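# Move two cabinet boxes to the desk, close cabinet

## Task

Go to the cabinet in the neighbouring room, remove both cardboard boxes from it, carry them back to the room the robot started in and set them on the desk there; afterwards close the cabinet's sliding door completely. Slamming that door while opening or closing it, or the robot toppling or being left tilted, counts as failure.

## Robot and tools

ROBOT. TidyBot++: a wheeled base 0.54 m long, 0.50 m wide, 0.38 m tall on four driven casters, with a single seven-joint arm ending in a right hand (index, middle, ring fingers and a thumb). The shoulder is 0.12 m ahead of the base centre and 0.68 m up. Upper arm 0.42 m, forearm 0.31 m, wrist to hand point 0.30 m; the hand point sits 0.09 m off the hand axis, so joint_7_rad swings it, and straight fingers reach 0.12 m beyond it. The arm begins folded, hand down, jutting up to 0.17 m past the base front, elbow up to 1.15 m high. A downward hand reaches about 0.95 m high at most, only near the base.

CAMERAS. base_camera, and wrist_camera on a mast on the palm side of the wrist, aimed at the index knuckle; fingers appear pointing up, and an open hand blocks the left, centre and lower image. Arm joints 0, -1.2, 3.142, -2.03, 0, 0.075, 2.463 rad give a level, upright forward view; joint_6_rad tilts it.

FRAMES. Base frame: origin on the floor below the base centre, x forward, y left, z up, metres. hand_pose, hand_target and target use it. Odometry frame: the base frame where the scene began; base_odometry counts wheel turns (slip included) and drifts; heading in rad, left positive, -3.142 to 3.142. base_tilt is in degrees, positive when leaning forward or right. About 1 degree of bias.

move. One action per call; omit all action keys to just read state and images (this also shows the scene number).
- base: object of relative offsets, measured in the base's own axes at command start (from the last reported position): translate_m (forward +, -2 to 2 m), strafe_m (left +, -2 to 2 m), rotate_rad (counter-clockwise from above +, -6.3 to 6.3 rad). Base moves time out after 14 s.
- joints: object of absolute targets by name. joint_1_rad (vertical axis, positive is clockwise from above, opposite to heading), joint_2_rad (-2.249 to 2.249, shoulder, 0 = upper arm up, + leans forward), joint_3_rad (upper-arm roll), joint_4_rad (-2.579 to 2.579, elbow, negative bends forward when joint_3 is 3.14), joint_5_rad (forearm roll), joint_6_rad (-2.099 to 2.099, wrist bend, negative bends forward), joint_7_rad (hand roll; at 3.14 with hand down the palm faces forward, thumb right). Unbounded joints go the short way round; turn further in steps under half a turn. Radians. The 16 finger keys (hand_index/middle/ring _mcp, _abd, _pip, _dip; hand_thumb_cmc, _axl, _mcp, _ipl) take -1 to 1, scaled between each hinge's two stops; toward -1 generally curls or swings toward the palm. Straight values: mcp +0.75, abd 0, pip +0.58, dip +0.70, thumb_cmc +0.71, thumb_axl +0.68, thumb_mcp +0.23, thumb_ipl +0.17. Settings: hand_current_limit -1 to 1 (0 to 550 mA cap, start +0.4) and hand_speed -0.96 to 1 (start -0.6). Omitted keys keep their goal, so a grip persists; sending a finger its read position loosens it.
- target: one list of seven numbers [x, y, z, qw, qx, qy, qz], an absolute hand-point pose in the base frame, metres plus unit quaternion. Alongside it, joints may hold only finger keys and the two settings. The solver picks arm angles itself; the path curves and may overshoot; unreachable poses wander up to 10 s then time_out. Low, forward, close poses may miss or strike the base.
- speeds: top speeds this action only: translate_m/strafe_m 0.05 to 0.5 m/s (with both, put one value under just one key), rotate_rad 0.1 to 1.57 rad/s.
- min_time_s: 0.1 to 8 s, least duration of arm motions.
- cameras: list of base_camera, wrist_camera or all; [] for none.
- blocking: true (default) returns at rest; false returns in about 0.5 s while motion continues.
No action exceeds 15 s. Unknown keys make a call invalid; out-of-range values get it refused, and a refused call or an unordered stop cancels the rest of that reply's move, wait and finished_scene calls.

OTHER TOOLS. wait(seconds 0 to 10, cameras). stop(cameras) brakes everything still running. zoom_image(camera, region [x0, y0, x1, y1] pixels from the top-left, at most 504 by 504) on the newest image. finished_scene(scene) with the current scene number; irreversible.

RESULTS. move says done or the worst status. base_status, joint_status, hand_status: moving, done, off_target (resting away, maybe still pushing), contact_stop, time_out, not_followed, torque_fault, limit_stop_at_motor_heat. joint command not followed or pose unreachable means a self-collision check withheld the arm. hand_state per finger motor: moving, goal, blocked, overload. Currents in mA per motor (positive pushes toward -1); hand_goal_ lines. motor_effort in percent with the action's peak in brackets. on_its_own lists unordered behaviour. Warnings: ARM HIT, MOTOR HOT, OVER-TEMPERATURE FAULT.

PRACTICE. The arm sags under load; to hold still, resend hand_target as the next target, and to correct, add (wanted minus read) to the last command. Three fingers can hook a bar with about 0.023 m clearance behind it; a fast base move can tear them off. Keep finger current below 495 mA (over 5 s it shuts down); a +1 limit overloads. Open and close the sliding door slowly, never slamming it. Never drive or turn while the arm is snagged above about 0.6 m, and avoid reaching far out or swinging a stretched arm sideways: the robot can tip. Avoid hard hits (torque faults freeze the arm 10 s), dropping boxes, and pushing into furniture; a blocked base keeps pushing until time-out. Long stretched holds heat motors.

Each tool is called by a JSON object that holds its "fn" and its "kwargs", one argument or row to a line.

## Session

{"fn": "move", "kwargs": {

}}

Scene clock: 0.00 s.
base_odometry: x=+0.000 y=+0.000 heading=+0.000
base_tilt: forward=+0.1 right=+0.4
base_status: not commanded
joint_positions: joint_1_rad=+0.006 joint_2_rad=-0.380 joint_3_rad=+3.158 joint_4_rad=-2.535 joint_5_rad=+0.023 joint_6_rad=-0.824 joint_7_rad=+3.133 hand_index_mcp=+0.754 hand_index_abd=+0.000 hand_index_pip=+0.577 hand_index_dip=+0.696 hand_middle_mcp=+0.754 hand_middle_abd=+0.000 hand_middle_pip=+0.577 hand_middle_dip=+0.696 hand_ring_mcp=+0.754 hand_ring_abd=+0.000 hand_ring_pip=+0.577 hand_ring_dip=+0.696 hand_thumb_cmc=+0.716 hand_thumb_axl=+0.677 hand_thumb_mcp=+0.223 hand_thumb_ipl=+0.168 hand_current_limit=+0.400 hand_speed=-0.600
joint_status: not commanded
hand_state: goal,goal,goal,goal,goal,goal,goal,goal,goal,goal,goal,goal,goal,goal,goal,goal
index_mcp_current_ma: 0
index_abd_current_ma: 0
index_pip_current_ma: 0
index_dip_current_ma: 0
middle_mcp_current_ma: 0
middle_abd_current_ma: 0
middle_pip_current_ma: 0
middle_dip_current_ma: 0
ring_mcp_current_ma: 0
ring_abd_current_ma: 0
ring_pip_current_ma: 0
ring_dip_current_ma: 0
thumb_cmc_current_ma: 1
thumb_axl_current_ma: 0
thumb_mcp_current_ma: -4
thumb_ipl_current_ma: 0
hand_goal_index_mcp: 0.754
hand_goal_index_abd: 0.000
hand_goal_index_pip: 0.576
hand_goal_index_dip: 0.696
hand_goal_middle_mcp: 0.754
hand_goal_middle_abd: 0.000
hand_goal_middle_pip: 0.576
hand_goal_middle_dip: 0.696
hand_goal_ring_mcp: 0.754
hand_goal_ring_abd: 0.000
hand_goal_ring_pip: 0.576
hand_goal_ring_dip: 0.696
hand_goal_thumb_cmc: 0.714
hand_goal_thumb_axl: 0.678
hand_goal_thumb_mcp: 0.226
hand_goal_thumb_ipl: 0.168
motor_effort: joint_1_rad=+0 joint_2_rad=-1 joint_3_rad=+0 joint_4_rad=+11 joint_5_rad=+0 joint_6_rad=+3 joint_7_rad=-1
hand_pose: x=+0.3577 y=-0.0305 z=+0.6160 quat_wxyz=(-0.062, -0.710, -0.699, -0.053) (m; base frame)
hand_target: x=+0.3565 y=-0.0305 z=+0.6149 quat_wxyz=(-0.061, -0.711, -0.699, -0.052) (m; base frame)
hand_status: not commanded
pictures: base_camera, wrist_camera
Images, in order (width x height): base_camera 644x364, wrist_camera 504x504.

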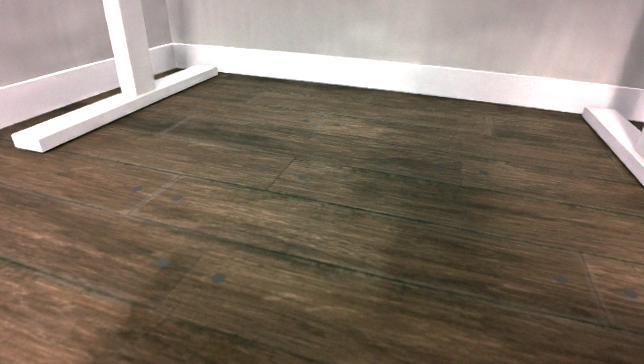

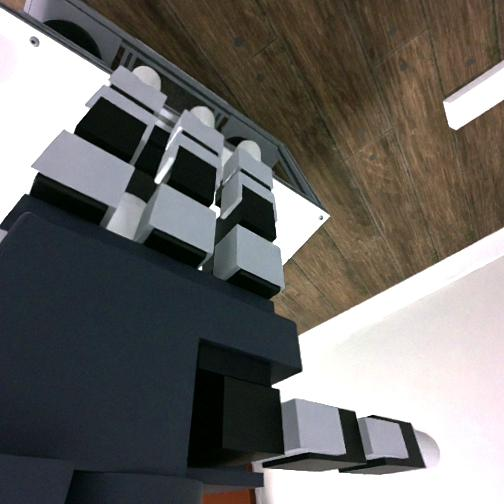

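{"fn": "move", "kwargs": {
  "joints": {"joint_1_rad":0,"joint_2_rad":-1.2,"joint_3_rad":3.142,"joint_4_rad":-2.03,"joint_5_rad":0,"joint_6_rad":0.075,"joint_7_rad":2.463},
  "min_time_s": 3,
  "cameras": ["all"]
}}

Scene clock: 8.93 s.
move: done
base_odometry: x=+0.000 y=+0.000 heading=+0.000
base_tilt: forward=+0.1 right=+0.4
base_status: not commanded
joint_positions: joint_1_rad=+0.006 joint_2_rad=-1.188 joint_3_rad=+3.157 joint_4_rad=-2.039 joint_5_rad=+0.023 joint_6_rad=+0.033 joint_7_rad=+2.536 hand_index_mcp=+0.760 hand_index_abd=+0.000 hand_index_pip=+0.577 hand_index_dip=+0.696 hand_middle_mcp=+0.761 hand_middle_abd=+0.000 hand_middle_pip=+0.577 hand_middle_dip=+0.696 hand_ring_mcp=+0.761 hand_ring_abd=+0.000 hand_ring_pip=+0.577 hand_ring_dip=+0.696 hand_thumb_cmc=+0.720 hand_thumb_axl=+0.677 hand_thumb_mcp=+0.227 hand_thumb_ipl=+0.168 hand_current_limit=+0.400 hand_speed=-0.600
joint_status: all done
hand_state: goal,goal,goal,goal,goal,goal,goal,goal,goal,goal,goal,goal,goal,goal,goal,goal
index_mcp_current_ma: 7
index_abd_current_ma: 0
index_pip_current_ma: 0
index_dip_current_ma: 0
middle_mcp_current_ma: 8
middle_abd_current_ma: 0
middle_pip_current_ma: 0
middle_dip_current_ma: 0
ring_mcp_current_ma: 9
ring_abd_current_ma: 0
ring_pip_current_ma: 0
ring_dip_current_ma: 0
thumb_cmc_current_ma: 7
thumb_axl_current_ma: 0
thumb_mcp_current_ma: 1
thumb_ipl_current_ma: 0
hand_goal_index_mcp: 0.754
hand_goal_index_abd: 0.000
hand_goal_index_pip: 0.576
hand_goal_index_dip: 0.696
hand_goal_middle_mcp: 0.754
hand_goal_middle_abd: 0.000
hand_goal_middle_pip: 0.576
hand_goal_middle_dip: 0.696
hand_goal_ring_mcp: 0.754
hand_goal_ring_abd: 0.000
hand_goal_ring_pip: 0.576
hand_goal_ring_dip: 0.696
hand_goal_thumb_cmc: 0.714
hand_goal_thumb_axl: 0.678
hand_goal_thumb_mcp: 0.226
hand_goal_thumb_ipl: 0.168
motor_effort: joint_1_rad=+0(1) joint_2_rad=+15(17) joint_3_rad=+1(2) joint_4_rad=+14(19) joint_5_rad=+0(1) joint_6_rad=+7(11) joint_7_rad=-1(2)
hand_pose: x=+0.1444 y=-0.0735 z=+1.2941 quat_wxyz=(-0.437, -0.354, -0.181, -0.807) (m; base frame)
hand_target: x=+0.1276 y=-0.0699 z=+1.3015 quat_wxyz=(-0.401, -0.333, -0.159, -0.839) (m; base frame)
hand_status: not commanded
pictures: base_camera, wrist_camera
Images, in order (width x height): base_camera 644x364, wrist_camera 504x504.

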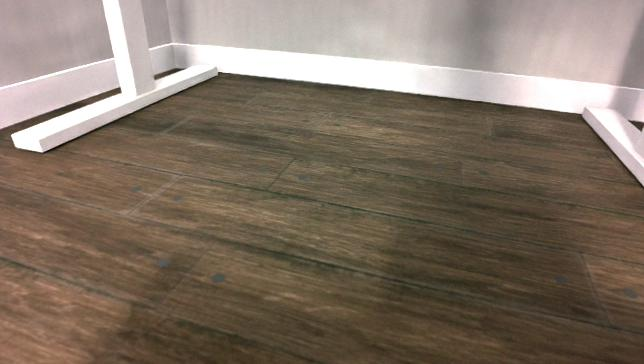

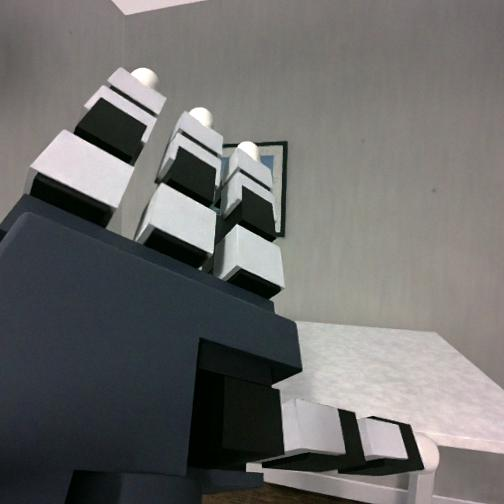

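{"fn": "move", "kwargs": {
  "joints": {"hand_index_mcp":-0.5,"hand_middle_mcp":-0.5,"hand_ring_mcp":-0.5,"hand_index_pip":-0.9,"hand_middle_pip":-0.9,"hand_ring_pip":-0.9,"joint_1_rad":1.0,"joint_6_rad":-0.2},
  "cameras": ["wrist_camera"]
}}

{"fn": "move", "kwargs": {
  "joints": {"joint_1_rad":2.0},
  "cameras": ["wrist_camera"]
}}

{"fn": "move", "kwargs": {
  "joints": {"joint_1_rad":3.0},
  "cameras": ["wrist_camera"]
}}

{"fn": "move", "kwargs": {
  "joints": {"joint_1_rad":4.0},
  "cameras": ["wrist_camera"]
}}

{"fn": "move", "kwargs": {
  "joints": {"joint_1_rad":5.0},
  "cameras": ["wrist_camera"]
}}

{"fn": "move", "kwargs": {
  "joints": {"joint_1_rad":6.28},
  "cameras": ["wrist_camera"]
}}

Scene clock: 18.70 s.
move: done
base_odometry: x=+0.000 y=+0.000 heading=+0.000
base_tilt: forward=+0.1 right=+0.4
base_status: not commanded
joint_positions: joint_1_rad=+0.985 joint_2_rad=-1.188 joint_3_rad=+3.157 joint_4_rad=-2.039 joint_5_rad=+0.023 joint_6_rad=-0.158 joint_7_rad=+2.534 hand_index_mcp=-0.503 hand_index_abd=+0.000 hand_index_pip=-0.899 hand_index_dip=+0.696 hand_middle_mcp=-0.504 hand_middle_abd=+0.000 hand_middle_pip=-0.899 hand_middle_dip=+0.696 hand_ring_mcp=-0.504 hand_ring_abd=+0.000 hand_ring_pip=-0.899 hand_ring_dip=+0.696 hand_thumb_cmc=+0.720 hand_thumb_axl=+0.677 hand_thumb_mcp=+0.227 hand_thumb_ipl=+0.168 hand_current_limit=+0.400 hand_speed=-0.600
joint_status: all done
hand_state: goal,goal,goal,goal,goal,goal,goal,goal,goal,goal,goal,goal,goal,goal,goal,goal
index_mcp_current_ma: -3
index_abd_current_ma: 0
index_pip_current_ma: 1
index_dip_current_ma: 0
middle_mcp_current_ma: -3
middle_abd_current_ma: 0
middle_pip_current_ma: 1
middle_dip_current_ma: 0
ring_mcp_current_ma: -4
ring_abd_current_ma: 0
ring_pip_current_ma: 1
ring_dip_current_ma: 0
thumb_cmc_current_ma: 7
thumb_axl_current_ma: 0
thumb_mcp_current_ma: 1
thumb_ipl_current_ma: 0
hand_goal_index_mcp: -0.500
hand_goal_index_abd: 0.000
hand_goal_index_pip: -0.900
hand_goal_index_dip: 0.696
hand_goal_middle_mcp: -0.500
hand_goal_middle_abd: 0.000
hand_goal_middle_pip: -0.900
hand_goal_middle_dip: 0.696
hand_goal_ring_mcp: -0.500
hand_goal_ring_abd: 0.000
hand_goal_ring_pip: -0.900
hand_goal_ring_dip: 0.696
hand_goal_thumb_cmc: 0.714
hand_goal_thumb_axl: 0.678
hand_goal_thumb_mcp: 0.226
hand_goal_thumb_ipl: 0.168
motor_effort: joint_1_rad=+0(2) joint_2_rad=+15(16) joint_3_rad=+1(2) joint_4_rad=+14(14) joint_5_rad=+0(0) joint_6_rad=+7(8) joint_7_rad=+0(1)
hand_pose: x=+0.0955 y=-0.0992 z=+1.2550 quat_wxyz=(-0.730, -0.483, +0.009, -0.484) (m; base frame)
hand_target: x=+0.0988 y=-0.0979 z=+1.2461 quat_wxyz=(-0.706, -0.492, +0.027, -0.509) (m; base frame)
hand_status: not commanded
pictures: wrist_camera
Images, in order (width x height): wrist_camera 504x504.

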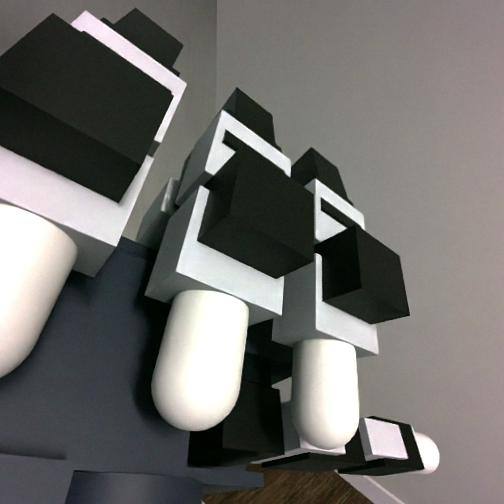

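Scene clock: 21.00 s.
move: done
base_odometry: x=+0.000 y=+0.000 heading=+0.000
base_tilt: forward=+0.1 right=+0.4
base_status: not commanded
joint_positions: joint_1_rad=+1.985 joint_2_rad=-1.188 joint_3_rad=+3.157 joint_4_rad=-2.039 joint_5_rad=+0.023 joint_6_rad=-0.159 joint_7_rad=+2.534 hand_index_mcp=-0.503 hand_index_abd=+0.000 hand_index_pip=-0.899 hand_index_dip=+0.696 hand_middle_mcp=-0.504 hand_middle_abd=+0.000 hand_middle_pip=-0.899 hand_middle_dip=+0.696 hand_ring_mcp=-0.504 hand_ring_abd=+0.000 hand_ring_pip=-0.899 hand_ring_dip=+0.696 hand_thumb_cmc=+0.720 hand_thumb_axl=+0.677 hand_thumb_mcp=+0.227 hand_thumb_ipl=+0.168 hand_current_limit=+0.400 hand_speed=-0.600
joint_status: all done
hand_state: goal,goal,goal,goal,goal,goal,goal,goal,goal,goal,goal,goal,goal,goal,goal,goal
index_mcp_current_ma: -3
index_abd_current_ma: 0
index_pip_current_ma: 1
index_dip_current_ma: 0
middle_mcp_current_ma: -3
middle_abd_current_ma: 0
middle_pip_current_ma: 1
middle_dip_current_ma: 0
ring_mcp_current_ma: -4
ring_abd_current_ma: 0
ring_pip_current_ma: 1
ring_dip_current_ma: 0
thumb_cmc_current_ma: 7
thumb_axl_current_ma: 0
thumb_mcp_current_ma: 1
thumb_ipl_current_ma: 0
hand_goal_index_mcp: -0.500
hand_goal_index_abd: 0.000
hand_goal_index_pip: -0.900
hand_goal_index_dip: 0.696
hand_goal_middle_mcp: -0.500
hand_goal_middle_abd: 0.000
hand_goal_middle_pip: -0.900
hand_goal_middle_dip: 0.696
hand_goal_ring_mcp: -0.500
hand_goal_ring_abd: 0.000
hand_goal_ring_pip: -0.900
hand_goal_ring_dip: 0.696
hand_goal_thumb_cmc: 0.714
hand_goal_thumb_axl: 0.678
hand_goal_thumb_mcp: 0.226
hand_goal_thumb_ipl: 0.168
motor_effort: joint_1_rad=+0(2) joint_2_rad=+15(15) joint_3_rad=+0(2) joint_4_rad=+13(14) joint_5_rad=+0(0) joint_6_rad=+8(8) joint_7_rad=-1(1)
hand_pose: x=+0.0227 y=-0.0340 z=+1.2548 quat_wxyz=(-0.872, -0.420, +0.240, -0.075) (m; base frame)
hand_target: x=+0.0257 y=-0.0359 z=+1.2461 quat_wxyz=(-0.864, -0.419, +0.259, -0.108) (m; base frame)
hand_status: not commanded
pictures: wrist_camera
Images, in order (width x height): wrist_camera 504x504.

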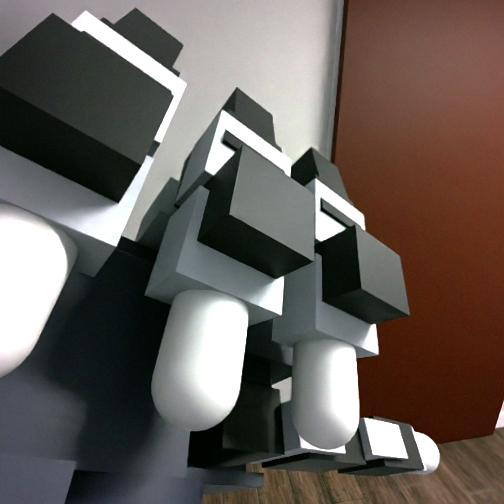

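Scene clock: 23.27 s.
move: done
base_odometry: x=+0.000 y=+0.000 heading=+0.000
base_tilt: forward=+0.1 right=+0.4
base_status: not commanded
joint_positions: joint_1_rad=+2.985 joint_2_rad=-1.188 joint_3_rad=+3.157 joint_4_rad=-2.039 joint_5_rad=+0.023 joint_6_rad=-0.159 joint_7_rad=+2.534 hand_index_mcp=-0.503 hand_index_abd=+0.000 hand_index_pip=-0.899 hand_index_dip=+0.696 hand_middle_mcp=-0.504 hand_middle_abd=+0.000 hand_middle_pip=-0.899 hand_middle_dip=+0.696 hand_ring_mcp=-0.504 hand_ring_abd=+0.000 hand_ring_pip=-0.899 hand_ring_dip=+0.696 hand_thumb_cmc=+0.720 hand_thumb_axl=+0.677 hand_thumb_mcp=+0.227 hand_thumb_ipl=+0.168 hand_current_limit=+0.400 hand_speed=-0.600
joint_status: all done
hand_state: goal,goal,goal,goal,goal,goal,goal,goal,goal,goal,goal,goal,goal,goal,goal,goal
index_mcp_current_ma: -3
index_abd_current_ma: 0
index_pip_current_ma: 1
index_dip_current_ma: 0
middle_mcp_current_ma: -3
middle_abd_current_ma: 0
middle_pip_current_ma: 1
middle_dip_current_ma: 0
ring_mcp_current_ma: -4
ring_abd_current_ma: 0
ring_pip_current_ma: 1
ring_dip_current_ma: 0
thumb_cmc_current_ma: 7
thumb_axl_current_ma: 0
thumb_mcp_current_ma: 1
thumb_ipl_current_ma: 0
hand_goal_index_mcp: -0.500
hand_goal_index_abd: 0.000
hand_goal_index_pip: -0.900
hand_goal_index_dip: 0.696
hand_goal_middle_mcp: -0.500
hand_goal_middle_abd: 0.000
hand_goal_middle_pip: -0.900
hand_goal_middle_dip: 0.696
hand_goal_ring_mcp: -0.500
hand_goal_ring_abd: 0.000
hand_goal_ring_pip: -0.900
hand_goal_ring_dip: 0.696
hand_goal_thumb_cmc: 0.714
hand_goal_thumb_axl: 0.678
hand_goal_thumb_mcp: 0.226
hand_goal_thumb_ipl: 0.168
motor_effort: joint_1_rad=+0(1) joint_2_rad=+15(15) joint_3_rad=+1(2) joint_4_rad=+13(15) joint_5_rad=+0(0) joint_6_rad=+7(9) joint_7_rad=+0(1)
hand_pose: x=+0.0383 y=+0.0626 z=+1.2548 quat_wxyz=(-0.801, -0.254, +0.412, +0.352) (m; base frame)
hand_target: x=+0.0383 y=+0.0591 z=+1.2461 quat_wxyz=(-0.810, -0.243, +0.428, +0.319) (m; base frame)
hand_status: not commanded
pictures: wrist_camera
Images, in order (width x height): wrist_camera 504x504.

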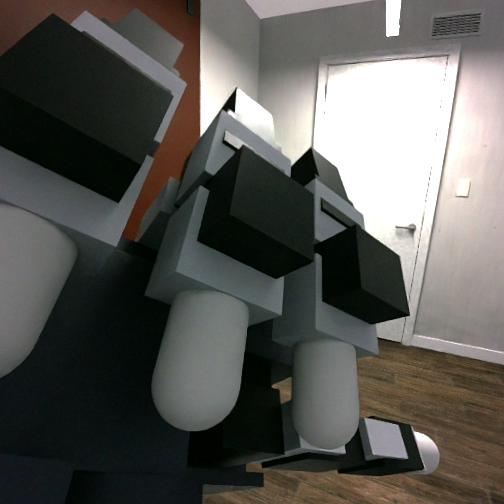

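Scene clock: 25.57 s.
move: done
base_odometry: x=+0.000 y=+0.000 heading=+0.000
base_tilt: forward=+0.2 right=+0.4
base_status: not commanded
joint_positions: joint_1_rad=+3.985 joint_2_rad=-1.188 joint_3_rad=+3.157 joint_4_rad=-2.039 joint_5_rad=+0.023 joint_6_rad=-0.159 joint_7_rad=+2.534 hand_index_mcp=-0.503 hand_index_abd=+0.000 hand_index_pip=-0.899 hand_index_dip=+0.696 hand_middle_mcp=-0.504 hand_middle_abd=+0.000 hand_middle_pip=-0.899 hand_middle_dip=+0.696 hand_ring_mcp=-0.504 hand_ring_abd=+0.000 hand_ring_pip=-0.899 hand_ring_dip=+0.696 hand_thumb_cmc=+0.720 hand_thumb_axl=+0.677 hand_thumb_mcp=+0.227 hand_thumb_ipl=+0.168 hand_current_limit=+0.400 hand_speed=-0.600
joint_status: all done
hand_state: goal,goal,goal,goal,goal,goal,goal,goal,goal,goal,goal,goal,goal,goal,goal,goal
index_mcp_current_ma: -3
index_abd_current_ma: 0
index_pip_current_ma: 1
index_dip_current_ma: 0
middle_mcp_current_ma: -3
middle_abd_current_ma: 0
middle_pip_current_ma: 1
middle_dip_current_ma: 0
ring_mcp_current_ma: -4
ring_abd_current_ma: 0
ring_pip_current_ma: 1
ring_dip_current_ma: 0
thumb_cmc_current_ma: 7
thumb_axl_current_ma: 0
thumb_mcp_current_ma: 1
thumb_ipl_current_ma: 0
hand_goal_index_mcp: -0.500
hand_goal_index_abd: 0.000
hand_goal_index_pip: -0.900
hand_goal_index_dip: 0.696
hand_goal_middle_mcp: -0.500
hand_goal_middle_abd: 0.000
hand_goal_middle_pip: -0.900
hand_goal_middle_dip: 0.696
hand_goal_ring_mcp: -0.500
hand_goal_ring_abd: 0.000
hand_goal_ring_pip: -0.900
hand_goal_ring_dip: 0.696
hand_goal_thumb_cmc: 0.714
hand_goal_thumb_axl: 0.678
hand_goal_thumb_mcp: 0.226
hand_goal_thumb_ipl: 0.168
motor_effort: joint_1_rad=+0(1) joint_2_rad=+15(16) joint_3_rad=+0(2) joint_4_rad=+14(14) joint_5_rad=+0(0) joint_6_rad=+7(9) joint_7_rad=-1(1)
hand_pose: x=+0.1281 y=+0.1017 z=+1.2548 quat_wxyz=(-0.534, -0.025, +0.483, +0.693) (m; base frame)
hand_target: x=+0.1252 y=+0.0998 z=+1.2461 quat_wxyz=(-0.558, -0.008, +0.492, +0.668) (m; base frame)
hand_status: not commanded
pictures: wrist_camera
Images, in order (width x height): wrist_camera 504x504.

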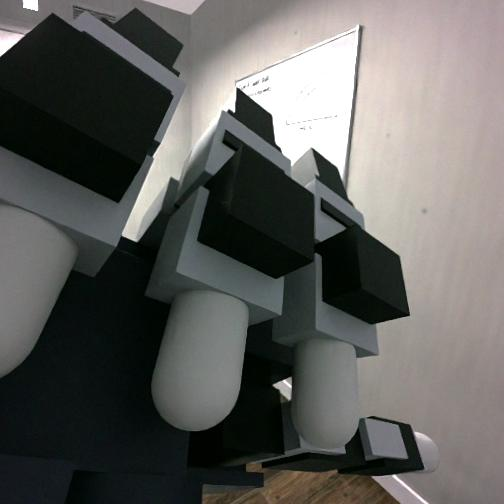

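Scene clock: 27.83 s.
move: done
base_odometry: x=+0.000 y=+0.000 heading=+0.000
base_tilt: forward=+0.2 right=+0.5
base_status: not commanded
joint_positions: joint_1_rad=+4.985 joint_2_rad=-1.188 joint_3_rad=+3.157 joint_4_rad=-2.039 joint_5_rad=+0.023 joint_6_rad=-0.160 joint_7_rad=+2.534 hand_index_mcp=-0.503 hand_index_abd=+0.000 hand_index_pip=-0.899 hand_index_dip=+0.696 hand_middle_mcp=-0.504 hand_middle_abd=+0.000 hand_middle_pip=-0.899 hand_middle_dip=+0.696 hand_ring_mcp=-0.504 hand_ring_abd=+0.000 hand_ring_pip=-0.899 hand_ring_dip=+0.696 hand_thumb_cmc=+0.720 hand_thumb_axl=+0.677 hand_thumb_mcp=+0.227 hand_thumb_ipl=+0.168 hand_current_limit=+0.400 hand_speed=-0.600
joint_status: all done
hand_state: goal,goal,goal,goal,goal,goal,goal,goal,goal,goal,goal,goal,goal,goal,goal,goal
index_mcp_current_ma: -3
index_abd_current_ma: 0
index_pip_current_ma: 1
index_dip_current_ma: 0
middle_mcp_current_ma: -3
middle_abd_current_ma: 0
middle_pip_current_ma: 1
middle_dip_current_ma: 0
ring_mcp_current_ma: -4
ring_abd_current_ma: 0
ring_pip_current_ma: 1
ring_dip_current_ma: 0
thumb_cmc_current_ma: 7
thumb_axl_current_ma: 0
thumb_mcp_current_ma: 1
thumb_ipl_current_ma: 0
hand_goal_index_mcp: -0.500
hand_goal_index_abd: 0.000
hand_goal_index_pip: -0.900
hand_goal_index_dip: 0.696
hand_goal_middle_mcp: -0.500
hand_goal_middle_abd: 0.000
hand_goal_middle_pip: -0.900
hand_goal_middle_dip: 0.696
hand_goal_ring_mcp: -0.500
hand_goal_ring_abd: 0.000
hand_goal_ring_pip: -0.900
hand_goal_ring_dip: 0.696
hand_goal_thumb_cmc: 0.714
hand_goal_thumb_axl: 0.678
hand_goal_thumb_mcp: 0.226
hand_goal_thumb_ipl: 0.168
motor_effort: joint_1_rad=+0(1) joint_2_rad=+15(16) joint_3_rad=+2(2) joint_4_rad=+13(14) joint_5_rad=+0(0) joint_6_rad=+8(8) joint_7_rad=+0(1)
hand_pose: x=+0.2095 y=+0.0473 z=+1.2547 quat_wxyz=(-0.136, +0.210, +0.436, +0.864) (m; base frame)
hand_target: x=+0.2063 y=+0.0487 z=+1.2461 quat_wxyz=(-0.169, +0.229, +0.436, +0.854) (m; base frame)
hand_status: not commanded
pictures: wrist_camera
Images, in order (width x height): wrist_camera 504x504.

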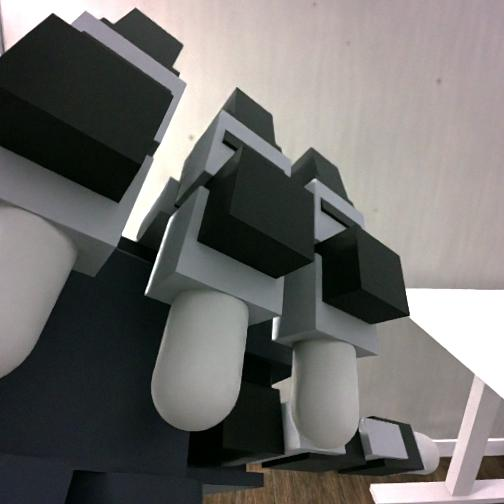

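Scene clock: 30.37 s.
move: done
base_odometry: x=+0.000 y=+0.000 heading=+0.000
base_tilt: forward=+0.1 right=+0.4
base_status: not commanded
joint_positions: joint_1_rad=+6.265 joint_2_rad=-1.188 joint_3_rad=+3.157 joint_4_rad=-2.039 joint_5_rad=+0.023 joint_6_rad=-0.160 joint_7_rad=+2.534 hand_index_mcp=-0.503 hand_index_abd=+0.000 hand_index_pip=-0.899 hand_index_dip=+0.696 hand_middle_mcp=-0.504 hand_middle_abd=+0.000 hand_middle_pip=-0.899 hand_middle_dip=+0.696 hand_ring_mcp=-0.504 hand_ring_abd=+0.000 hand_ring_pip=-0.899 hand_ring_dip=+0.696 hand_thumb_cmc=+0.720 hand_thumb_axl=+0.677 hand_thumb_mcp=+0.227 hand_thumb_ipl=+0.168 hand_current_limit=+0.400 hand_speed=-0.600
joint_status: all done
hand_state: goal,goal,goal,goal,goal,goal,goal,goal,goal,goal,goal,goal,goal,goal,goal,goal
index_mcp_current_ma: -3
index_abd_current_ma: 0
index_pip_current_ma: 1
index_dip_current_ma: 0
middle_mcp_current_ma: -3
middle_abd_current_ma: 0
middle_pip_current_ma: 1
middle_dip_current_ma: 0
ring_mcp_current_ma: -4
ring_abd_current_ma: 0
ring_pip_current_ma: 1
ring_dip_current_ma: 0
thumb_cmc_current_ma: 7
thumb_axl_current_ma: 0
thumb_mcp_current_ma: 1
thumb_ipl_current_ma: 0
hand_goal_index_mcp: -0.500
hand_goal_index_abd: 0.000
hand_goal_index_pip: -0.900
hand_goal_index_dip: 0.696
hand_goal_middle_mcp: -0.500
hand_goal_middle_abd: 0.000
hand_goal_middle_pip: -0.900
hand_goal_middle_dip: 0.696
hand_goal_ring_mcp: -0.500
hand_goal_ring_abd: 0.000
hand_goal_ring_pip: -0.900
hand_goal_ring_dip: 0.696
hand_goal_thumb_cmc: 0.714
hand_goal_thumb_axl: 0.678
hand_goal_thumb_mcp: 0.226
hand_goal_thumb_ipl: 0.168
motor_effort: joint_1_rad=+0(1) joint_2_rad=+15(15) joint_3_rad=+0(2) joint_4_rad=+14(15) joint_5_rad=+0(0) joint_6_rad=+8(9) joint_7_rad=-1(1)
hand_pose: x=+0.1903 y=-0.0732 z=+1.2547 quat_wxyz=(+0.407, +0.429, +0.225, +0.775) (m; base frame)
hand_target: x=+0.1907 y=-0.0697 z=+1.2461 quat_wxyz=(+0.374, +0.444, +0.213, +0.786) (m; base frame)
hand_status: not commanded
pictures: wrist_camera
Images, in order (width x height): wrist_camera 504x504.

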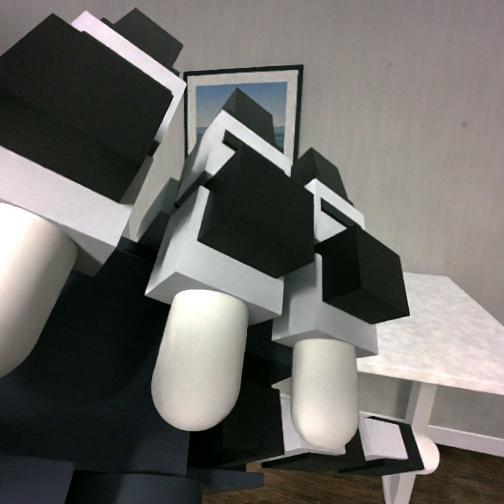

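{"fn": "move", "kwargs": {
  "joints": {"hand_index_mcp":1,"hand_middle_mcp":1,"hand_ring_mcp":1,"hand_index_pip":0.58,"hand_middle_pip":0.58,"hand_ring_pip":0.58,"hand_index_abd":-0.62,"hand_middle_abd":-0.62,"hand_ring_abd":-0.62,"hand_thumb_cmc":0.71,"hand_thumb_mcp":0.9,"hand_thumb_ipl":0.9,"joint_6_rad":-0.1},
  "cameras": ["wrist_camera"]
}}

Scene clock: 39.20 s.
move: done
base_odometry: x=+0.000 y=+0.000 heading=+0.000
base_tilt: forward=+0.2 right=+0.4
base_status: not commanded
joint_positions: joint_1_rad=+6.265 joint_2_rad=-1.188 joint_3_rad=+3.157 joint_4_rad=-2.036 joint_5_rad=+0.023 joint_6_rad=-0.098 joint_7_rad=+2.534 hand_index_mcp=+1.000 hand_index_abd=-0.617 hand_index_pip=+0.580 hand_index_dip=+0.696 hand_middle_mcp=+1.000 hand_middle_abd=-0.617 hand_middle_pip=+0.580 hand_middle_dip=+0.696 hand_ring_mcp=+1.000 hand_ring_abd=-0.617 hand_ring_pip=+0.580 hand_ring_dip=+0.696 hand_thumb_cmc=+0.720 hand_thumb_axl=+0.677 hand_thumb_mcp=+0.897 hand_thumb_ipl=+0.896 hand_current_limit=+0.400 hand_speed=-0.600
joint_status: all done
hand_state: goal,goal,goal,goal,goal,goal,goal,goal,goal,goal,goal,goal,goal,goal,goal,goal
index_mcp_current_ma: 0
index_abd_current_ma: 2
index_pip_current_ma: 0
index_dip_current_ma: 0
middle_mcp_current_ma: 0
middle_abd_current_ma: 2
middle_pip_current_ma: 0
middle_dip_current_ma: 0
ring_mcp_current_ma: 0
ring_abd_current_ma: 2
ring_pip_current_ma: 0
ring_dip_current_ma: 0
thumb_cmc_current_ma: 13
thumb_axl_current_ma: 0
thumb_mcp_current_ma: -4
thumb_ipl_current_ma: -5
hand_goal_index_mcp: 1.000
hand_goal_index_abd: -0.620
hand_goal_index_pip: 0.580
hand_goal_index_dip: 0.696
hand_goal_middle_mcp: 1.000
hand_goal_middle_abd: -0.620
hand_goal_middle_pip: 0.580
hand_goal_middle_dip: 0.696
hand_goal_ring_mcp: 1.000
hand_goal_ring_abd: -0.620
hand_goal_ring_pip: 0.580
hand_goal_ring_dip: 0.696
hand_goal_thumb_cmc: 0.710
hand_goal_thumb_axl: 0.678
hand_goal_thumb_mcp: 0.900
hand_goal_thumb_ipl: 0.900
motor_effort: joint_1_rad=+0(1) joint_2_rad=+14(16) joint_3_rad=+1(2) joint_4_rad=+15(16) joint_5_rad=-1(1) joint_6_rad=+7(9) joint_7_rad=-1(1)
hand_pose: x=+0.1757 y=-0.0731 z=+1.2695 quat_wxyz=(+0.414, +0.404, +0.211, +0.788) (m; base frame)
hand_target: x=+0.1696 y=-0.0697 z=+1.2682 quat_wxyz=(+0.384, +0.404, +0.194, +0.807) (m; base frame)
hand_status: not commanded
pictures: wrist_camera
Images, in order (width x height): wrist_camera 504x504.

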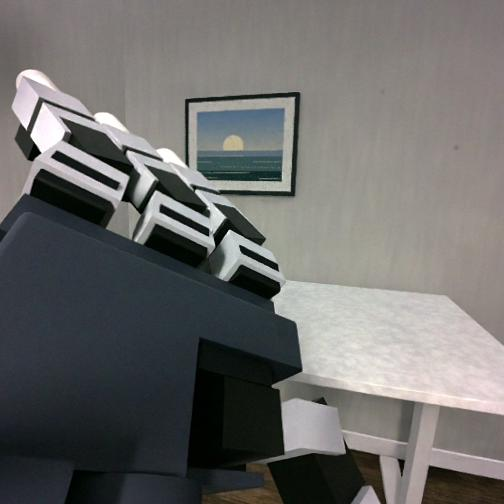

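{"fn": "move", "kwargs": {
  "joints": {"joint_1_rad":5.48},
  "cameras": ["wrist_camera"]
}}

{"fn": "move", "kwargs": {
  "joints": {"joint_1_rad":4.7},
  "cameras": ["wrist_camera"]
}}

{"fn": "move", "kwargs": {
  "joints": {"joint_1_rad":3.9},
  "cameras": ["wrist_camera"]
}}

{"fn": "move", "kwargs": {
  "joints": {"joint_1_rad":3.1},
  "cameras": ["wrist_camera"]
}}

{"fn": "move", "kwargs": {
  "joints": {"joint_1_rad":2.3},
  "cameras": ["wrist_camera"]
}}

{"fn": "move", "kwargs": {
  "joints": {"joint_1_rad":1.5},
  "cameras": ["wrist_camera"]
}}

{"fn": "move", "kwargs": {
  "joints": {"joint_1_rad":0.7},
  "cameras": ["wrist_camera"]
}}

Scene clock: 49.53 s.
move: done
base_odometry: x=+0.000 y=+0.000 heading=+0.000
base_tilt: forward=+0.2 right=+0.4
base_status: not commanded
joint_positions: joint_1_rad=+5.495 joint_2_rad=-1.188 joint_3_rad=+3.157 joint_4_rad=-2.036 joint_5_rad=+0.023 joint_6_rad=-0.098 joint_7_rad=+2.534 hand_index_mcp=+1.000 hand_index_abd=-0.617 hand_index_pip=+0.580 hand_index_dip=+0.696 hand_middle_mcp=+1.000 hand_middle_abd=-0.617 hand_middle_pip=+0.580 hand_middle_dip=+0.696 hand_ring_mcp=+1.000 hand_ring_abd=-0.617 hand_ring_pip=+0.580 hand_ring_dip=+0.696 hand_thumb_cmc=+0.720 hand_thumb_axl=+0.677 hand_thumb_mcp=+0.897 hand_thumb_ipl=+0.896 hand_current_limit=+0.400 hand_speed=-0.600
joint_status: all done
hand_state: goal,goal,goal,goal,goal,goal,goal,goal,goal,goal,goal,goal,goal,goal,goal,goal
index_mcp_current_ma: 0
index_abd_current_ma: 2
index_pip_current_ma: 0
index_dip_current_ma: 0
middle_mcp_current_ma: 0
middle_abd_current_ma: 2
middle_pip_current_ma: 0
middle_dip_current_ma: 0
ring_mcp_current_ma: 0
ring_abd_current_ma: 2
ring_pip_current_ma: 0
ring_dip_current_ma: 0
thumb_cmc_current_ma: 13
thumb_axl_current_ma: 0
thumb_mcp_current_ma: -4
thumb_ipl_current_ma: -5
hand_goal_index_mcp: 1.000
hand_goal_index_abd: -0.620
hand_goal_index_pip: 0.580
hand_goal_index_dip: 0.696
hand_goal_middle_mcp: 1.000
hand_goal_middle_abd: -0.620
hand_goal_middle_pip: 0.580
hand_goal_middle_dip: 0.696
hand_goal_ring_mcp: 1.000
hand_goal_ring_abd: -0.620
hand_goal_ring_pip: 0.580
hand_goal_ring_dip: 0.696
hand_goal_thumb_cmc: 0.710
hand_goal_thumb_axl: 0.678
hand_goal_thumb_mcp: 0.900
hand_goal_thumb_ipl: 0.900
motor_effort: joint_1_rad=-1(2) joint_2_rad=+15(15) joint_3_rad=+1(2) joint_4_rad=+13(14) joint_5_rad=+0(1) joint_6_rad=+9(9) joint_7_rad=-1(1)
hand_pose: x=+0.2107 y=-0.0130 z=+1.2695 quat_wxyz=(+0.087, +0.295, +0.348, +0.886) (m; base frame)
hand_target: x=+0.2043 y=-0.0123 z=+1.2682 quat_wxyz=(+0.040, +0.297, +0.336, +0.893) (m; base frame)
hand_status: not commanded
pictures: wrist_camera
Images, in order (width x height): wrist_camera 504x504.

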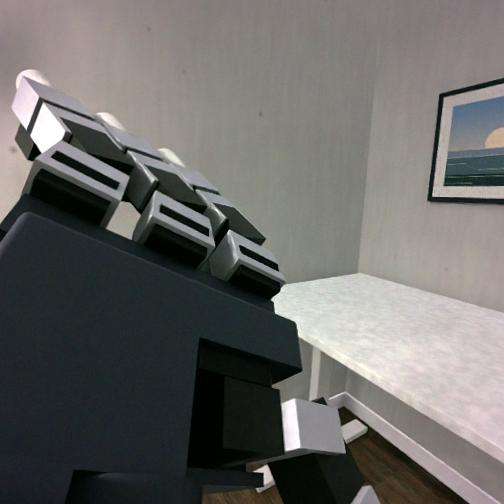

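Scene clock: 51.60 s.
move: done
base_odometry: x=+0.000 y=+0.000 heading=+0.000
base_tilt: forward=+0.2 right=+0.5
base_status: not commanded
joint_positions: joint_1_rad=+4.715 joint_2_rad=-1.188 joint_3_rad=+3.157 joint_4_rad=-2.036 joint_5_rad=+0.023 joint_6_rad=-0.098 joint_7_rad=+2.534 hand_index_mcp=+1.000 hand_index_abd=-0.617 hand_index_pip=+0.580 hand_index_dip=+0.696 hand_middle_mcp=+1.000 hand_middle_abd=-0.617 hand_middle_pip=+0.580 hand_middle_dip=+0.696 hand_ring_mcp=+1.000 hand_ring_abd=-0.617 hand_ring_pip=+0.580 hand_ring_dip=+0.696 hand_thumb_cmc=+0.720 hand_thumb_axl=+0.677 hand_thumb_mcp=+0.897 hand_thumb_ipl=+0.896 hand_current_limit=+0.400 hand_speed=-0.600
joint_status: all done
hand_state: goal,goal,goal,goal,goal,goal,goal,goal,goal,goal,goal,goal,goal,goal,goal,goal
index_mcp_current_ma: 0
index_abd_current_ma: 2
index_pip_current_ma: 0
index_dip_current_ma: 0
middle_mcp_current_ma: 0
middle_abd_current_ma: 2
middle_pip_current_ma: 0
middle_dip_current_ma: 0
ring_mcp_current_ma: 0
ring_abd_current_ma: 2
ring_pip_current_ma: 0
ring_dip_current_ma: 0
thumb_cmc_current_ma: 13
thumb_axl_current_ma: 0
thumb_mcp_current_ma: -4
thumb_ipl_current_ma: -5
hand_goal_index_mcp: 1.000
hand_goal_index_abd: -0.620
hand_goal_index_pip: 0.580
hand_goal_index_dip: 0.696
hand_goal_middle_mcp: 1.000
hand_goal_middle_abd: -0.620
hand_goal_middle_pip: 0.580
hand_goal_middle_dip: 0.696
hand_goal_ring_mcp: 1.000
hand_goal_ring_abd: -0.620
hand_goal_ring_pip: 0.580
hand_goal_ring_dip: 0.696
hand_goal_thumb_cmc: 0.710
hand_goal_thumb_axl: 0.678
hand_goal_thumb_mcp: 0.900
hand_goal_thumb_ipl: 0.900
motor_effort: joint_1_rad=+0(1) joint_2_rad=+15(15) joint_3_rad=+1(2) joint_4_rad=+13(14) joint_5_rad=+0(1) joint_6_rad=+8(9) joint_7_rad=-1(1)
hand_pose: x=+0.1933 y=+0.0553 z=+1.2695 quat_wxyz=(-0.256, +0.140, +0.433, +0.853) (m; base frame)
hand_target: x=+0.1883 y=+0.0513 z=+1.2682 quat_wxyz=(-0.303, +0.147, +0.424, +0.841) (m; base frame)
hand_status: not commanded
pictures: wrist_camera
Images, in order (width x height): wrist_camera 504x504.

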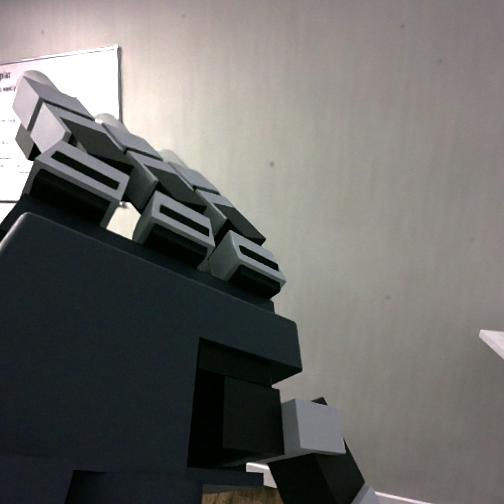

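Scene clock: 53.67 s.
move: done
base_odometry: x=+0.000 y=+0.000 heading=+0.000
base_tilt: forward=+0.1 right=+0.4
base_status: not commanded
joint_positions: joint_1_rad=+3.915 joint_2_rad=-1.188 joint_3_rad=+3.157 joint_4_rad=-2.036 joint_5_rad=+0.023 joint_6_rad=-0.098 joint_7_rad=+2.534 hand_index_mcp=+1.000 hand_index_abd=-0.617 hand_index_pip=+0.580 hand_index_dip=+0.696 hand_middle_mcp=+1.000 hand_middle_abd=-0.617 hand_middle_pip=+0.580 hand_middle_dip=+0.696 hand_ring_mcp=+1.000 hand_ring_abd=-0.617 hand_ring_pip=+0.580 hand_ring_dip=+0.696 hand_thumb_cmc=+0.720 hand_thumb_axl=+0.677 hand_thumb_mcp=+0.897 hand_thumb_ipl=+0.896 hand_current_limit=+0.400 hand_speed=-0.600
joint_status: all done
hand_state: goal,goal,goal,goal,goal,goal,goal,goal,goal,goal,goal,goal,goal,goal,goal,goal
index_mcp_current_ma: 0
index_abd_current_ma: 2
index_pip_current_ma: 0
index_dip_current_ma: 0
middle_mcp_current_ma: 0
middle_abd_current_ma: 2
middle_pip_current_ma: 0
middle_dip_current_ma: 0
ring_mcp_current_ma: 0
ring_abd_current_ma: 2
ring_pip_current_ma: 0
ring_dip_current_ma: 0
thumb_cmc_current_ma: 13
thumb_axl_current_ma: 0
thumb_mcp_current_ma: -4
thumb_ipl_current_ma: -5
hand_goal_index_mcp: 1.000
hand_goal_index_abd: -0.620
hand_goal_index_pip: 0.580
hand_goal_index_dip: 0.696
hand_goal_middle_mcp: 1.000
hand_goal_middle_abd: -0.620
hand_goal_middle_pip: 0.580
hand_goal_middle_dip: 0.696
hand_goal_ring_mcp: 1.000
hand_goal_ring_abd: -0.620
hand_goal_ring_pip: 0.580
hand_goal_ring_dip: 0.696
hand_goal_thumb_cmc: 0.710
hand_goal_thumb_axl: 0.678
hand_goal_thumb_mcp: 0.900
hand_goal_thumb_ipl: 0.900
motor_effort: joint_1_rad=+0(2) joint_2_rad=+15(15) joint_3_rad=+1(2) joint_4_rad=+13(15) joint_5_rad=+0(1) joint_6_rad=+9(9) joint_7_rad=-1(1)
hand_pose: x=+0.1311 y=+0.0918 z=+1.2695 quat_wxyz=(-0.568, -0.039, +0.454, +0.686) (m; base frame)
hand_target: x=+0.1305 y=+0.0854 z=+1.2682 quat_wxyz=(-0.606, -0.030, +0.447, +0.657) (m; base frame)
hand_status: not commanded
pictures: wrist_camera
Images, in order (width x height): wrist_camera 504x504.

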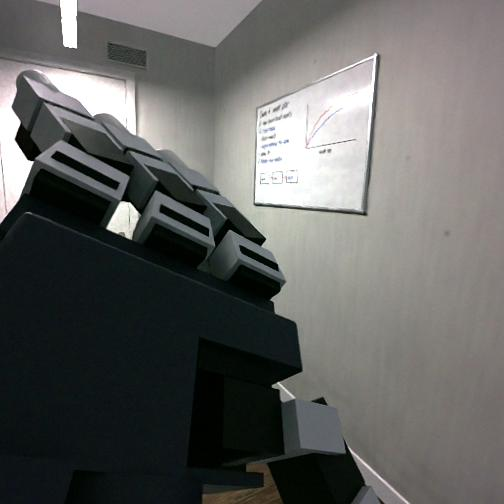

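Scene clock: 55.73 s.
move: done
base_odometry: x=+0.000 y=+0.000 heading=+0.000
base_tilt: forward=+0.2 right=+0.4
base_status: not commanded
joint_positions: joint_1_rad=+3.115 joint_2_rad=-1.188 joint_3_rad=+3.157 joint_4_rad=-2.036 joint_5_rad=+0.023 joint_6_rad=-0.098 joint_7_rad=+2.534 hand_index_mcp=+1.000 hand_index_abd=-0.617 hand_index_pip=+0.580 hand_index_dip=+0.696 hand_middle_mcp=+1.000 hand_middle_abd=-0.617 hand_middle_pip=+0.580 hand_middle_dip=+0.696 hand_ring_mcp=+1.000 hand_ring_abd=-0.617 hand_ring_pip=+0.580 hand_ring_dip=+0.696 hand_thumb_cmc=+0.720 hand_thumb_axl=+0.677 hand_thumb_mcp=+0.897 hand_thumb_ipl=+0.896 hand_current_limit=+0.400 hand_speed=-0.600
joint_status: all done
hand_state: goal,goal,goal,goal,goal,goal,goal,goal,goal,goal,goal,goal,goal,goal,goal,goal
index_mcp_current_ma: 0
index_abd_current_ma: 2
index_pip_current_ma: 0
index_dip_current_ma: 0
middle_mcp_current_ma: 0
middle_abd_current_ma: 2
middle_pip_current_ma: 0
middle_dip_current_ma: 0
ring_mcp_current_ma: 0
ring_abd_current_ma: 2
ring_pip_current_ma: 0
ring_dip_current_ma: 0
thumb_cmc_current_ma: 13
thumb_axl_current_ma: 0
thumb_mcp_current_ma: -4
thumb_ipl_current_ma: -5
hand_goal_index_mcp: 1.000
hand_goal_index_abd: -0.620
hand_goal_index_pip: 0.580
hand_goal_index_dip: 0.696
hand_goal_middle_mcp: 1.000
hand_goal_middle_abd: -0.620
hand_goal_middle_pip: 0.580
hand_goal_middle_dip: 0.696
hand_goal_ring_mcp: 1.000
hand_goal_ring_abd: -0.620
hand_goal_ring_pip: 0.580
hand_goal_ring_dip: 0.696
hand_goal_thumb_cmc: 0.710
hand_goal_thumb_axl: 0.678
hand_goal_thumb_mcp: 0.900
hand_goal_thumb_ipl: 0.900
motor_effort: joint_1_rad=+0(2) joint_2_rad=+15(15) joint_3_rad=+1(2) joint_4_rad=+13(15) joint_5_rad=+0(1) joint_6_rad=+8(9) joint_7_rad=-1(1)
hand_pose: x=+0.0616 y=+0.0726 z=+1.2695 quat_wxyz=(-0.790, -0.213, +0.403, +0.410) (m; base frame)
hand_target: x=+0.0657 y=+0.0677 z=+1.2682 quat_wxyz=(-0.814, -0.202, +0.401, +0.369) (m; base frame)
hand_status: not commanded
pictures: wrist_camera
Images, in order (width x height): wrist_camera 504x504.

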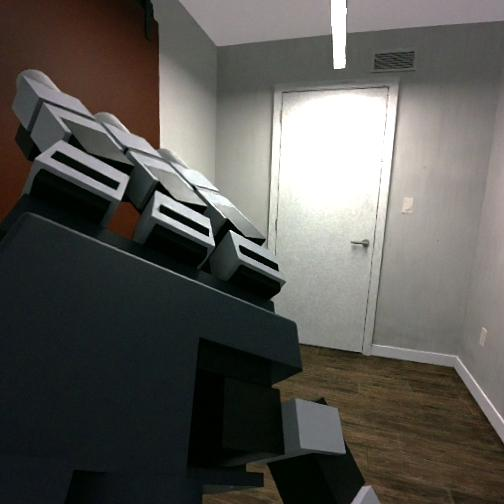

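Scene clock: 57.80 s.
move: done
base_odometry: x=+0.000 y=+0.000 heading=+0.000
base_tilt: forward=+0.1 right=+0.5
base_status: not commanded
joint_positions: joint_1_rad=+2.315 joint_2_rad=-1.188 joint_3_rad=+3.157 joint_4_rad=-2.036 joint_5_rad=+0.023 joint_6_rad=-0.098 joint_7_rad=+2.534 hand_index_mcp=+1.000 hand_index_abd=-0.617 hand_index_pip=+0.580 hand_index_dip=+0.696 hand_middle_mcp=+1.000 hand_middle_abd=-0.617 hand_middle_pip=+0.580 hand_middle_dip=+0.696 hand_ring_mcp=+1.000 hand_ring_abd=-0.617 hand_ring_pip=+0.580 hand_ring_dip=+0.696 hand_thumb_cmc=+0.720 hand_thumb_axl=+0.677 hand_thumb_mcp=+0.897 hand_thumb_ipl=+0.896 hand_current_limit=+0.400 hand_speed=-0.600
joint_status: all done
hand_state: goal,goal,goal,goal,goal,goal,goal,goal,goal,goal,goal,goal,goal,goal,goal,goal
index_mcp_current_ma: 0
index_abd_current_ma: 2
index_pip_current_ma: 0
index_dip_current_ma: 0
middle_mcp_current_ma: 0
middle_abd_current_ma: 2
middle_pip_current_ma: 0
middle_dip_current_ma: 0
ring_mcp_current_ma: 0
ring_abd_current_ma: 2
ring_pip_current_ma: 0
ring_dip_current_ma: 0
thumb_cmc_current_ma: 13
thumb_axl_current_ma: 0
thumb_mcp_current_ma: -4
thumb_ipl_current_ma: -5
hand_goal_index_mcp: 1.000
hand_goal_index_abd: -0.620
hand_goal_index_pip: 0.580
hand_goal_index_dip: 0.696
hand_goal_middle_mcp: 1.000
hand_goal_middle_abd: -0.620
hand_goal_middle_pip: 0.580
hand_goal_middle_dip: 0.696
hand_goal_ring_mcp: 1.000
hand_goal_ring_abd: -0.620
hand_goal_ring_pip: 0.580
hand_goal_ring_dip: 0.696
hand_goal_thumb_cmc: 0.710
hand_goal_thumb_axl: 0.678
hand_goal_thumb_mcp: 0.900
hand_goal_thumb_ipl: 0.900
motor_effort: joint_1_rad=+0(2) joint_2_rad=+15(15) joint_3_rad=+1(2) joint_4_rad=+14(14) joint_5_rad=-1(1) joint_6_rad=+8(9) joint_7_rad=-1(1)
hand_pose: x=+0.0269 y=+0.0094 z=+1.2695 quat_wxyz=(-0.887, -0.353, +0.288, +0.070) (m; base frame)
hand_target: x=+0.0333 y=+0.0090 z=+1.2682 quat_wxyz=(-0.894, -0.342, +0.290, +0.023) (m; base frame)
hand_status: not commanded
pictures: wrist_camera
Images, in order (width x height): wrist_camera 504x504.

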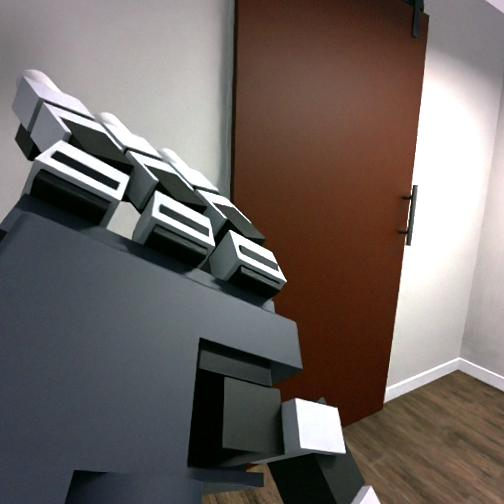

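Scene clock: 59.87 s.
move: done
base_odometry: x=+0.000 y=+0.000 heading=+0.000
base_tilt: forward=+0.1 right=+0.4
base_status: not commanded
joint_positions: joint_1_rad=+1.515 joint_2_rad=-1.188 joint_3_rad=+3.157 joint_4_rad=-2.036 joint_5_rad=+0.023 joint_6_rad=-0.098 joint_7_rad=+2.534 hand_index_mcp=+1.000 hand_index_abd=-0.617 hand_index_pip=+0.580 hand_index_dip=+0.696 hand_middle_mcp=+1.000 hand_middle_abd=-0.617 hand_middle_pip=+0.580 hand_middle_dip=+0.696 hand_ring_mcp=+1.000 hand_ring_abd=-0.617 hand_ring_pip=+0.580 hand_ring_dip=+0.696 hand_thumb_cmc=+0.720 hand_thumb_axl=+0.677 hand_thumb_mcp=+0.897 hand_thumb_ipl=+0.896 hand_current_limit=+0.400 hand_speed=-0.600
joint_status: all done
hand_state: goal,goal,goal,goal,goal,goal,goal,goal,goal,goal,goal,goal,goal,goal,goal,goal
index_mcp_current_ma: 0
index_abd_current_ma: 2
index_pip_current_ma: 0
index_dip_current_ma: 0
middle_mcp_current_ma: 0
middle_abd_current_ma: 2
middle_pip_current_ma: 0
middle_dip_current_ma: 0
ring_mcp_current_ma: 0
ring_abd_current_ma: 2
ring_pip_current_ma: 0
ring_dip_current_ma: 0
thumb_cmc_current_ma: 13
thumb_axl_current_ma: 0
thumb_mcp_current_ma: -4
thumb_ipl_current_ma: -5
hand_goal_index_mcp: 1.000
hand_goal_index_abd: -0.620
hand_goal_index_pip: 0.580
hand_goal_index_dip: 0.696
hand_goal_middle_mcp: 1.000
hand_goal_middle_abd: -0.620
hand_goal_middle_pip: 0.580
hand_goal_middle_dip: 0.696
hand_goal_ring_mcp: 1.000
hand_goal_ring_abd: -0.620
hand_goal_ring_pip: 0.580
hand_goal_ring_dip: 0.696
hand_goal_thumb_cmc: 0.710
hand_goal_thumb_axl: 0.678
hand_goal_thumb_mcp: 0.900
hand_goal_thumb_ipl: 0.900
motor_effort: joint_1_rad=+0(1) joint_2_rad=+15(15) joint_3_rad=+2(2) joint_4_rad=+13(15) joint_5_rad=+0(1) joint_6_rad=+7(8) joint_7_rad=-1(1)
hand_pose: x=+0.0481 y=-0.0595 z=+1.2695 quat_wxyz=(-0.845, -0.437, +0.128, -0.281) (m; base frame)
hand_target: x=+0.0528 y=-0.0552 z=+1.2682 quat_wxyz=(-0.832, -0.428, +0.134, -0.327) (m; base frame)
hand_status: not commanded
pictures: wrist_camera
Images, in order (width x height): wrist_camera 504x504.

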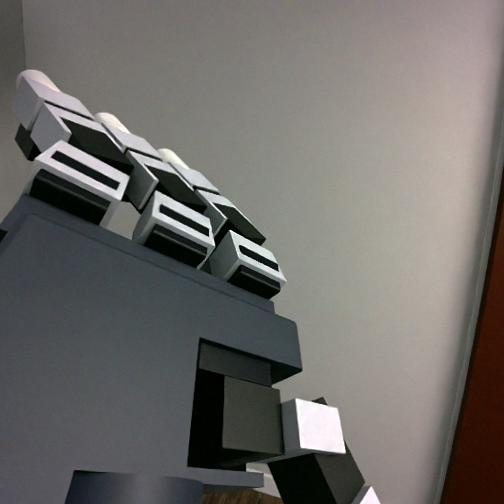

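Scene clock: 61.93 s.
move: done
base_odometry: x=+0.000 y=+0.000 heading=+0.000
base_tilt: forward=+0.1 right=+0.4
base_status: not commanded
joint_positions: joint_1_rad=+0.715 joint_2_rad=-1.188 joint_3_rad=+3.157 joint_4_rad=-2.036 joint_5_rad=+0.023 joint_6_rad=-0.098 joint_7_rad=+2.534 hand_index_mcp=+1.000 hand_index_abd=-0.617 hand_index_pip=+0.580 hand_index_dip=+0.696 hand_middle_mcp=+1.000 hand_middle_abd=-0.617 hand_middle_pip=+0.580 hand_middle_dip=+0.696 hand_ring_mcp=+1.000 hand_ring_abd=-0.617 hand_ring_pip=+0.580 hand_ring_dip=+0.696 hand_thumb_cmc=+0.720 hand_thumb_axl=+0.677 hand_thumb_mcp=+0.897 hand_thumb_ipl=+0.896 hand_current_limit=+0.400 hand_speed=-0.600
joint_status: all done
hand_state: goal,goal,goal,goal,goal,goal,goal,goal,goal,goal,goal,goal,goal,goal,goal,goal
index_mcp_current_ma: 0
index_abd_current_ma: 2
index_pip_current_ma: 0
index_dip_current_ma: 0
middle_mcp_current_ma: 0
middle_abd_current_ma: 2
middle_pip_current_ma: 0
middle_dip_current_ma: 0
ring_mcp_current_ma: 0
ring_abd_current_ma: 2
ring_pip_current_ma: 0
ring_dip_current_ma: 0
thumb_cmc_current_ma: 13
thumb_axl_current_ma: 0
thumb_mcp_current_ma: -4
thumb_ipl_current_ma: -5
hand_goal_index_mcp: 1.000
hand_goal_index_abd: -0.620
hand_goal_index_pip: 0.580
hand_goal_index_dip: 0.696
hand_goal_middle_mcp: 1.000
hand_goal_middle_abd: -0.620
hand_goal_middle_pip: 0.580
hand_goal_middle_dip: 0.696
hand_goal_ring_mcp: 1.000
hand_goal_ring_abd: -0.620
hand_goal_ring_pip: 0.580
hand_goal_ring_dip: 0.696
hand_goal_thumb_cmc: 0.710
hand_goal_thumb_axl: 0.678
hand_goal_thumb_mcp: 0.900
hand_goal_thumb_ipl: 0.900
motor_effort: joint_1_rad=+1(2) joint_2_rad=+15(15) joint_3_rad=+1(2) joint_4_rad=+13(15) joint_5_rad=+0(1) joint_6_rad=+8(9) joint_7_rad=-1(1)
hand_pose: x=+0.1123 y=-0.0923 z=+1.2695 quat_wxyz=(-0.669, -0.453, -0.053, -0.588) (m; base frame)
hand_target: x=+0.1125 y=-0.0859 z=+1.2682 quat_wxyz=(-0.639, -0.446, -0.043, -0.625) (m; base frame)
hand_status: not commanded
pictures: wrist_camera
Images, in order (width x height): wrist_camera 504x504.

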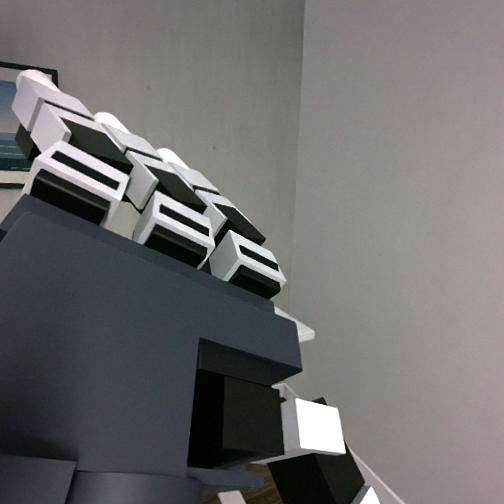

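{"fn": "move", "kwargs": {
  "joints": {"joint_1_rad":2.5},
  "cameras": ["all"]
}}

{"fn": "zoom_image", "kwargs": {
  "camera": "wrist_camera",
  "region": [180, 0, 504, 300]
}}

Scene clock: 68.83 s.
move: done
base_odometry: x=+0.000 y=+0.000 heading=+0.000
base_tilt: forward=+0.1 right=+0.4
base_status: not commanded
joint_positions: joint_1_rad=+2.485 joint_2_rad=-1.188 joint_3_rad=+3.157 joint_4_rad=-2.036 joint_5_rad=+0.023 joint_6_rad=-0.098 joint_7_rad=+2.534 hand_index_mcp=+1.000 hand_index_abd=-0.617 hand_index_pip=+0.580 hand_index_dip=+0.696 hand_middle_mcp=+1.000 hand_middle_abd=-0.617 hand_middle_pip=+0.580 hand_middle_dip=+0.696 hand_ring_mcp=+1.000 hand_ring_abd=-0.617 hand_ring_pip=+0.580 hand_ring_dip=+0.696 hand_thumb_cmc=+0.720 hand_thumb_axl=+0.677 hand_thumb_mcp=+0.897 hand_thumb_ipl=+0.896 hand_current_limit=+0.400 hand_speed=-0.600
joint_status: all done
hand_state: goal,goal,goal,goal,goal,goal,goal,goal,goal,goal,goal,goal,goal,goal,goal,goal
index_mcp_current_ma: 0
index_abd_current_ma: 2
index_pip_current_ma: 0
index_dip_current_ma: 0
middle_mcp_current_ma: 0
middle_abd_current_ma: 2
middle_pip_current_ma: 0
middle_dip_current_ma: 0
ring_mcp_current_ma: 0
ring_abd_current_ma: 2
ring_pip_current_ma: 0
ring_dip_current_ma: 0
thumb_cmc_current_ma: 13
thumb_axl_current_ma: 0
thumb_mcp_current_ma: -4
thumb_ipl_current_ma: -5
hand_goal_index_mcp: 1.000
hand_goal_index_abd: -0.620
hand_goal_index_pip: 0.580
hand_goal_index_dip: 0.696
hand_goal_middle_mcp: 1.000
hand_goal_middle_abd: -0.620
hand_goal_middle_pip: 0.580
hand_goal_middle_dip: 0.696
hand_goal_ring_mcp: 1.000
hand_goal_ring_abd: -0.620
hand_goal_ring_pip: 0.580
hand_goal_ring_dip: 0.696
hand_goal_thumb_cmc: 0.710
hand_goal_thumb_axl: 0.678
hand_goal_thumb_mcp: 0.900
hand_goal_thumb_ipl: 0.900
motor_effort: joint_1_rad=-1(2) joint_2_rad=+15(15) joint_3_rad=+2(2) joint_4_rad=+13(14) joint_5_rad=+0(1) joint_6_rad=+8(9) joint_7_rad=-1(1)
hand_pose: x=+0.0299 y=+0.0249 z=+1.2695 quat_wxyz=(-0.878, -0.327, +0.317, +0.146) (m; base frame)
hand_target: x=+0.0368 y=+0.0258 z=+1.2682 quat_wxyz=(-0.887, -0.311, +0.323, +0.112) (m; base frame)
hand_status: not commanded
pictures: base_camera, wrist_camera
Images, in order (width x height): base_camera 644x364, wrist_camera 504x504.

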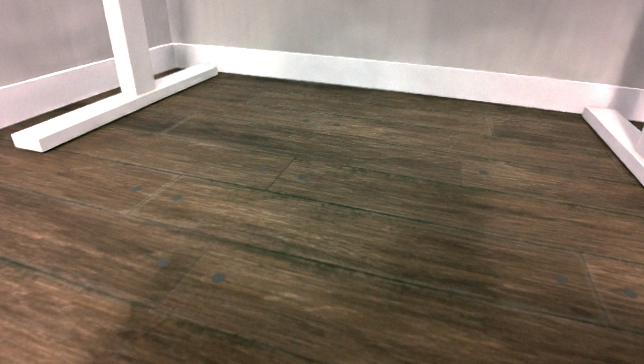

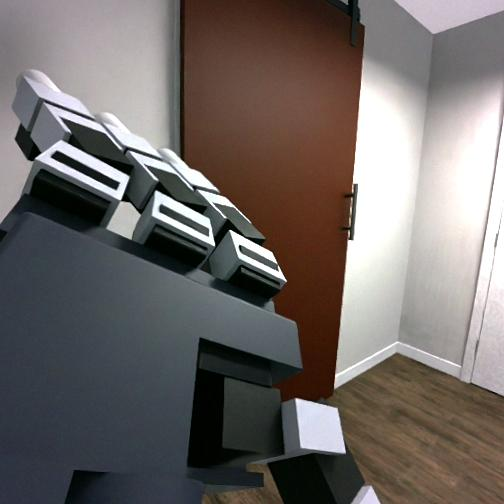

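Scaled by 1.556 from the camera's 504x504 image, which has a finer 720x720 frame.

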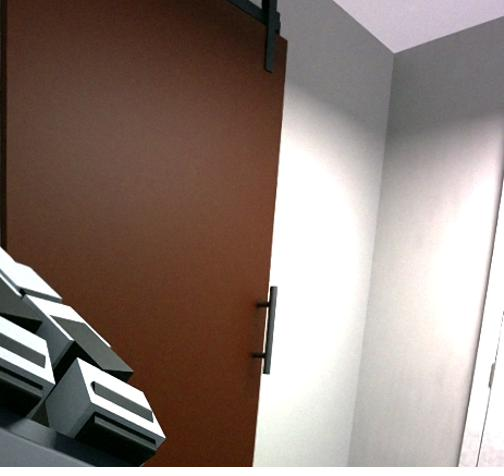

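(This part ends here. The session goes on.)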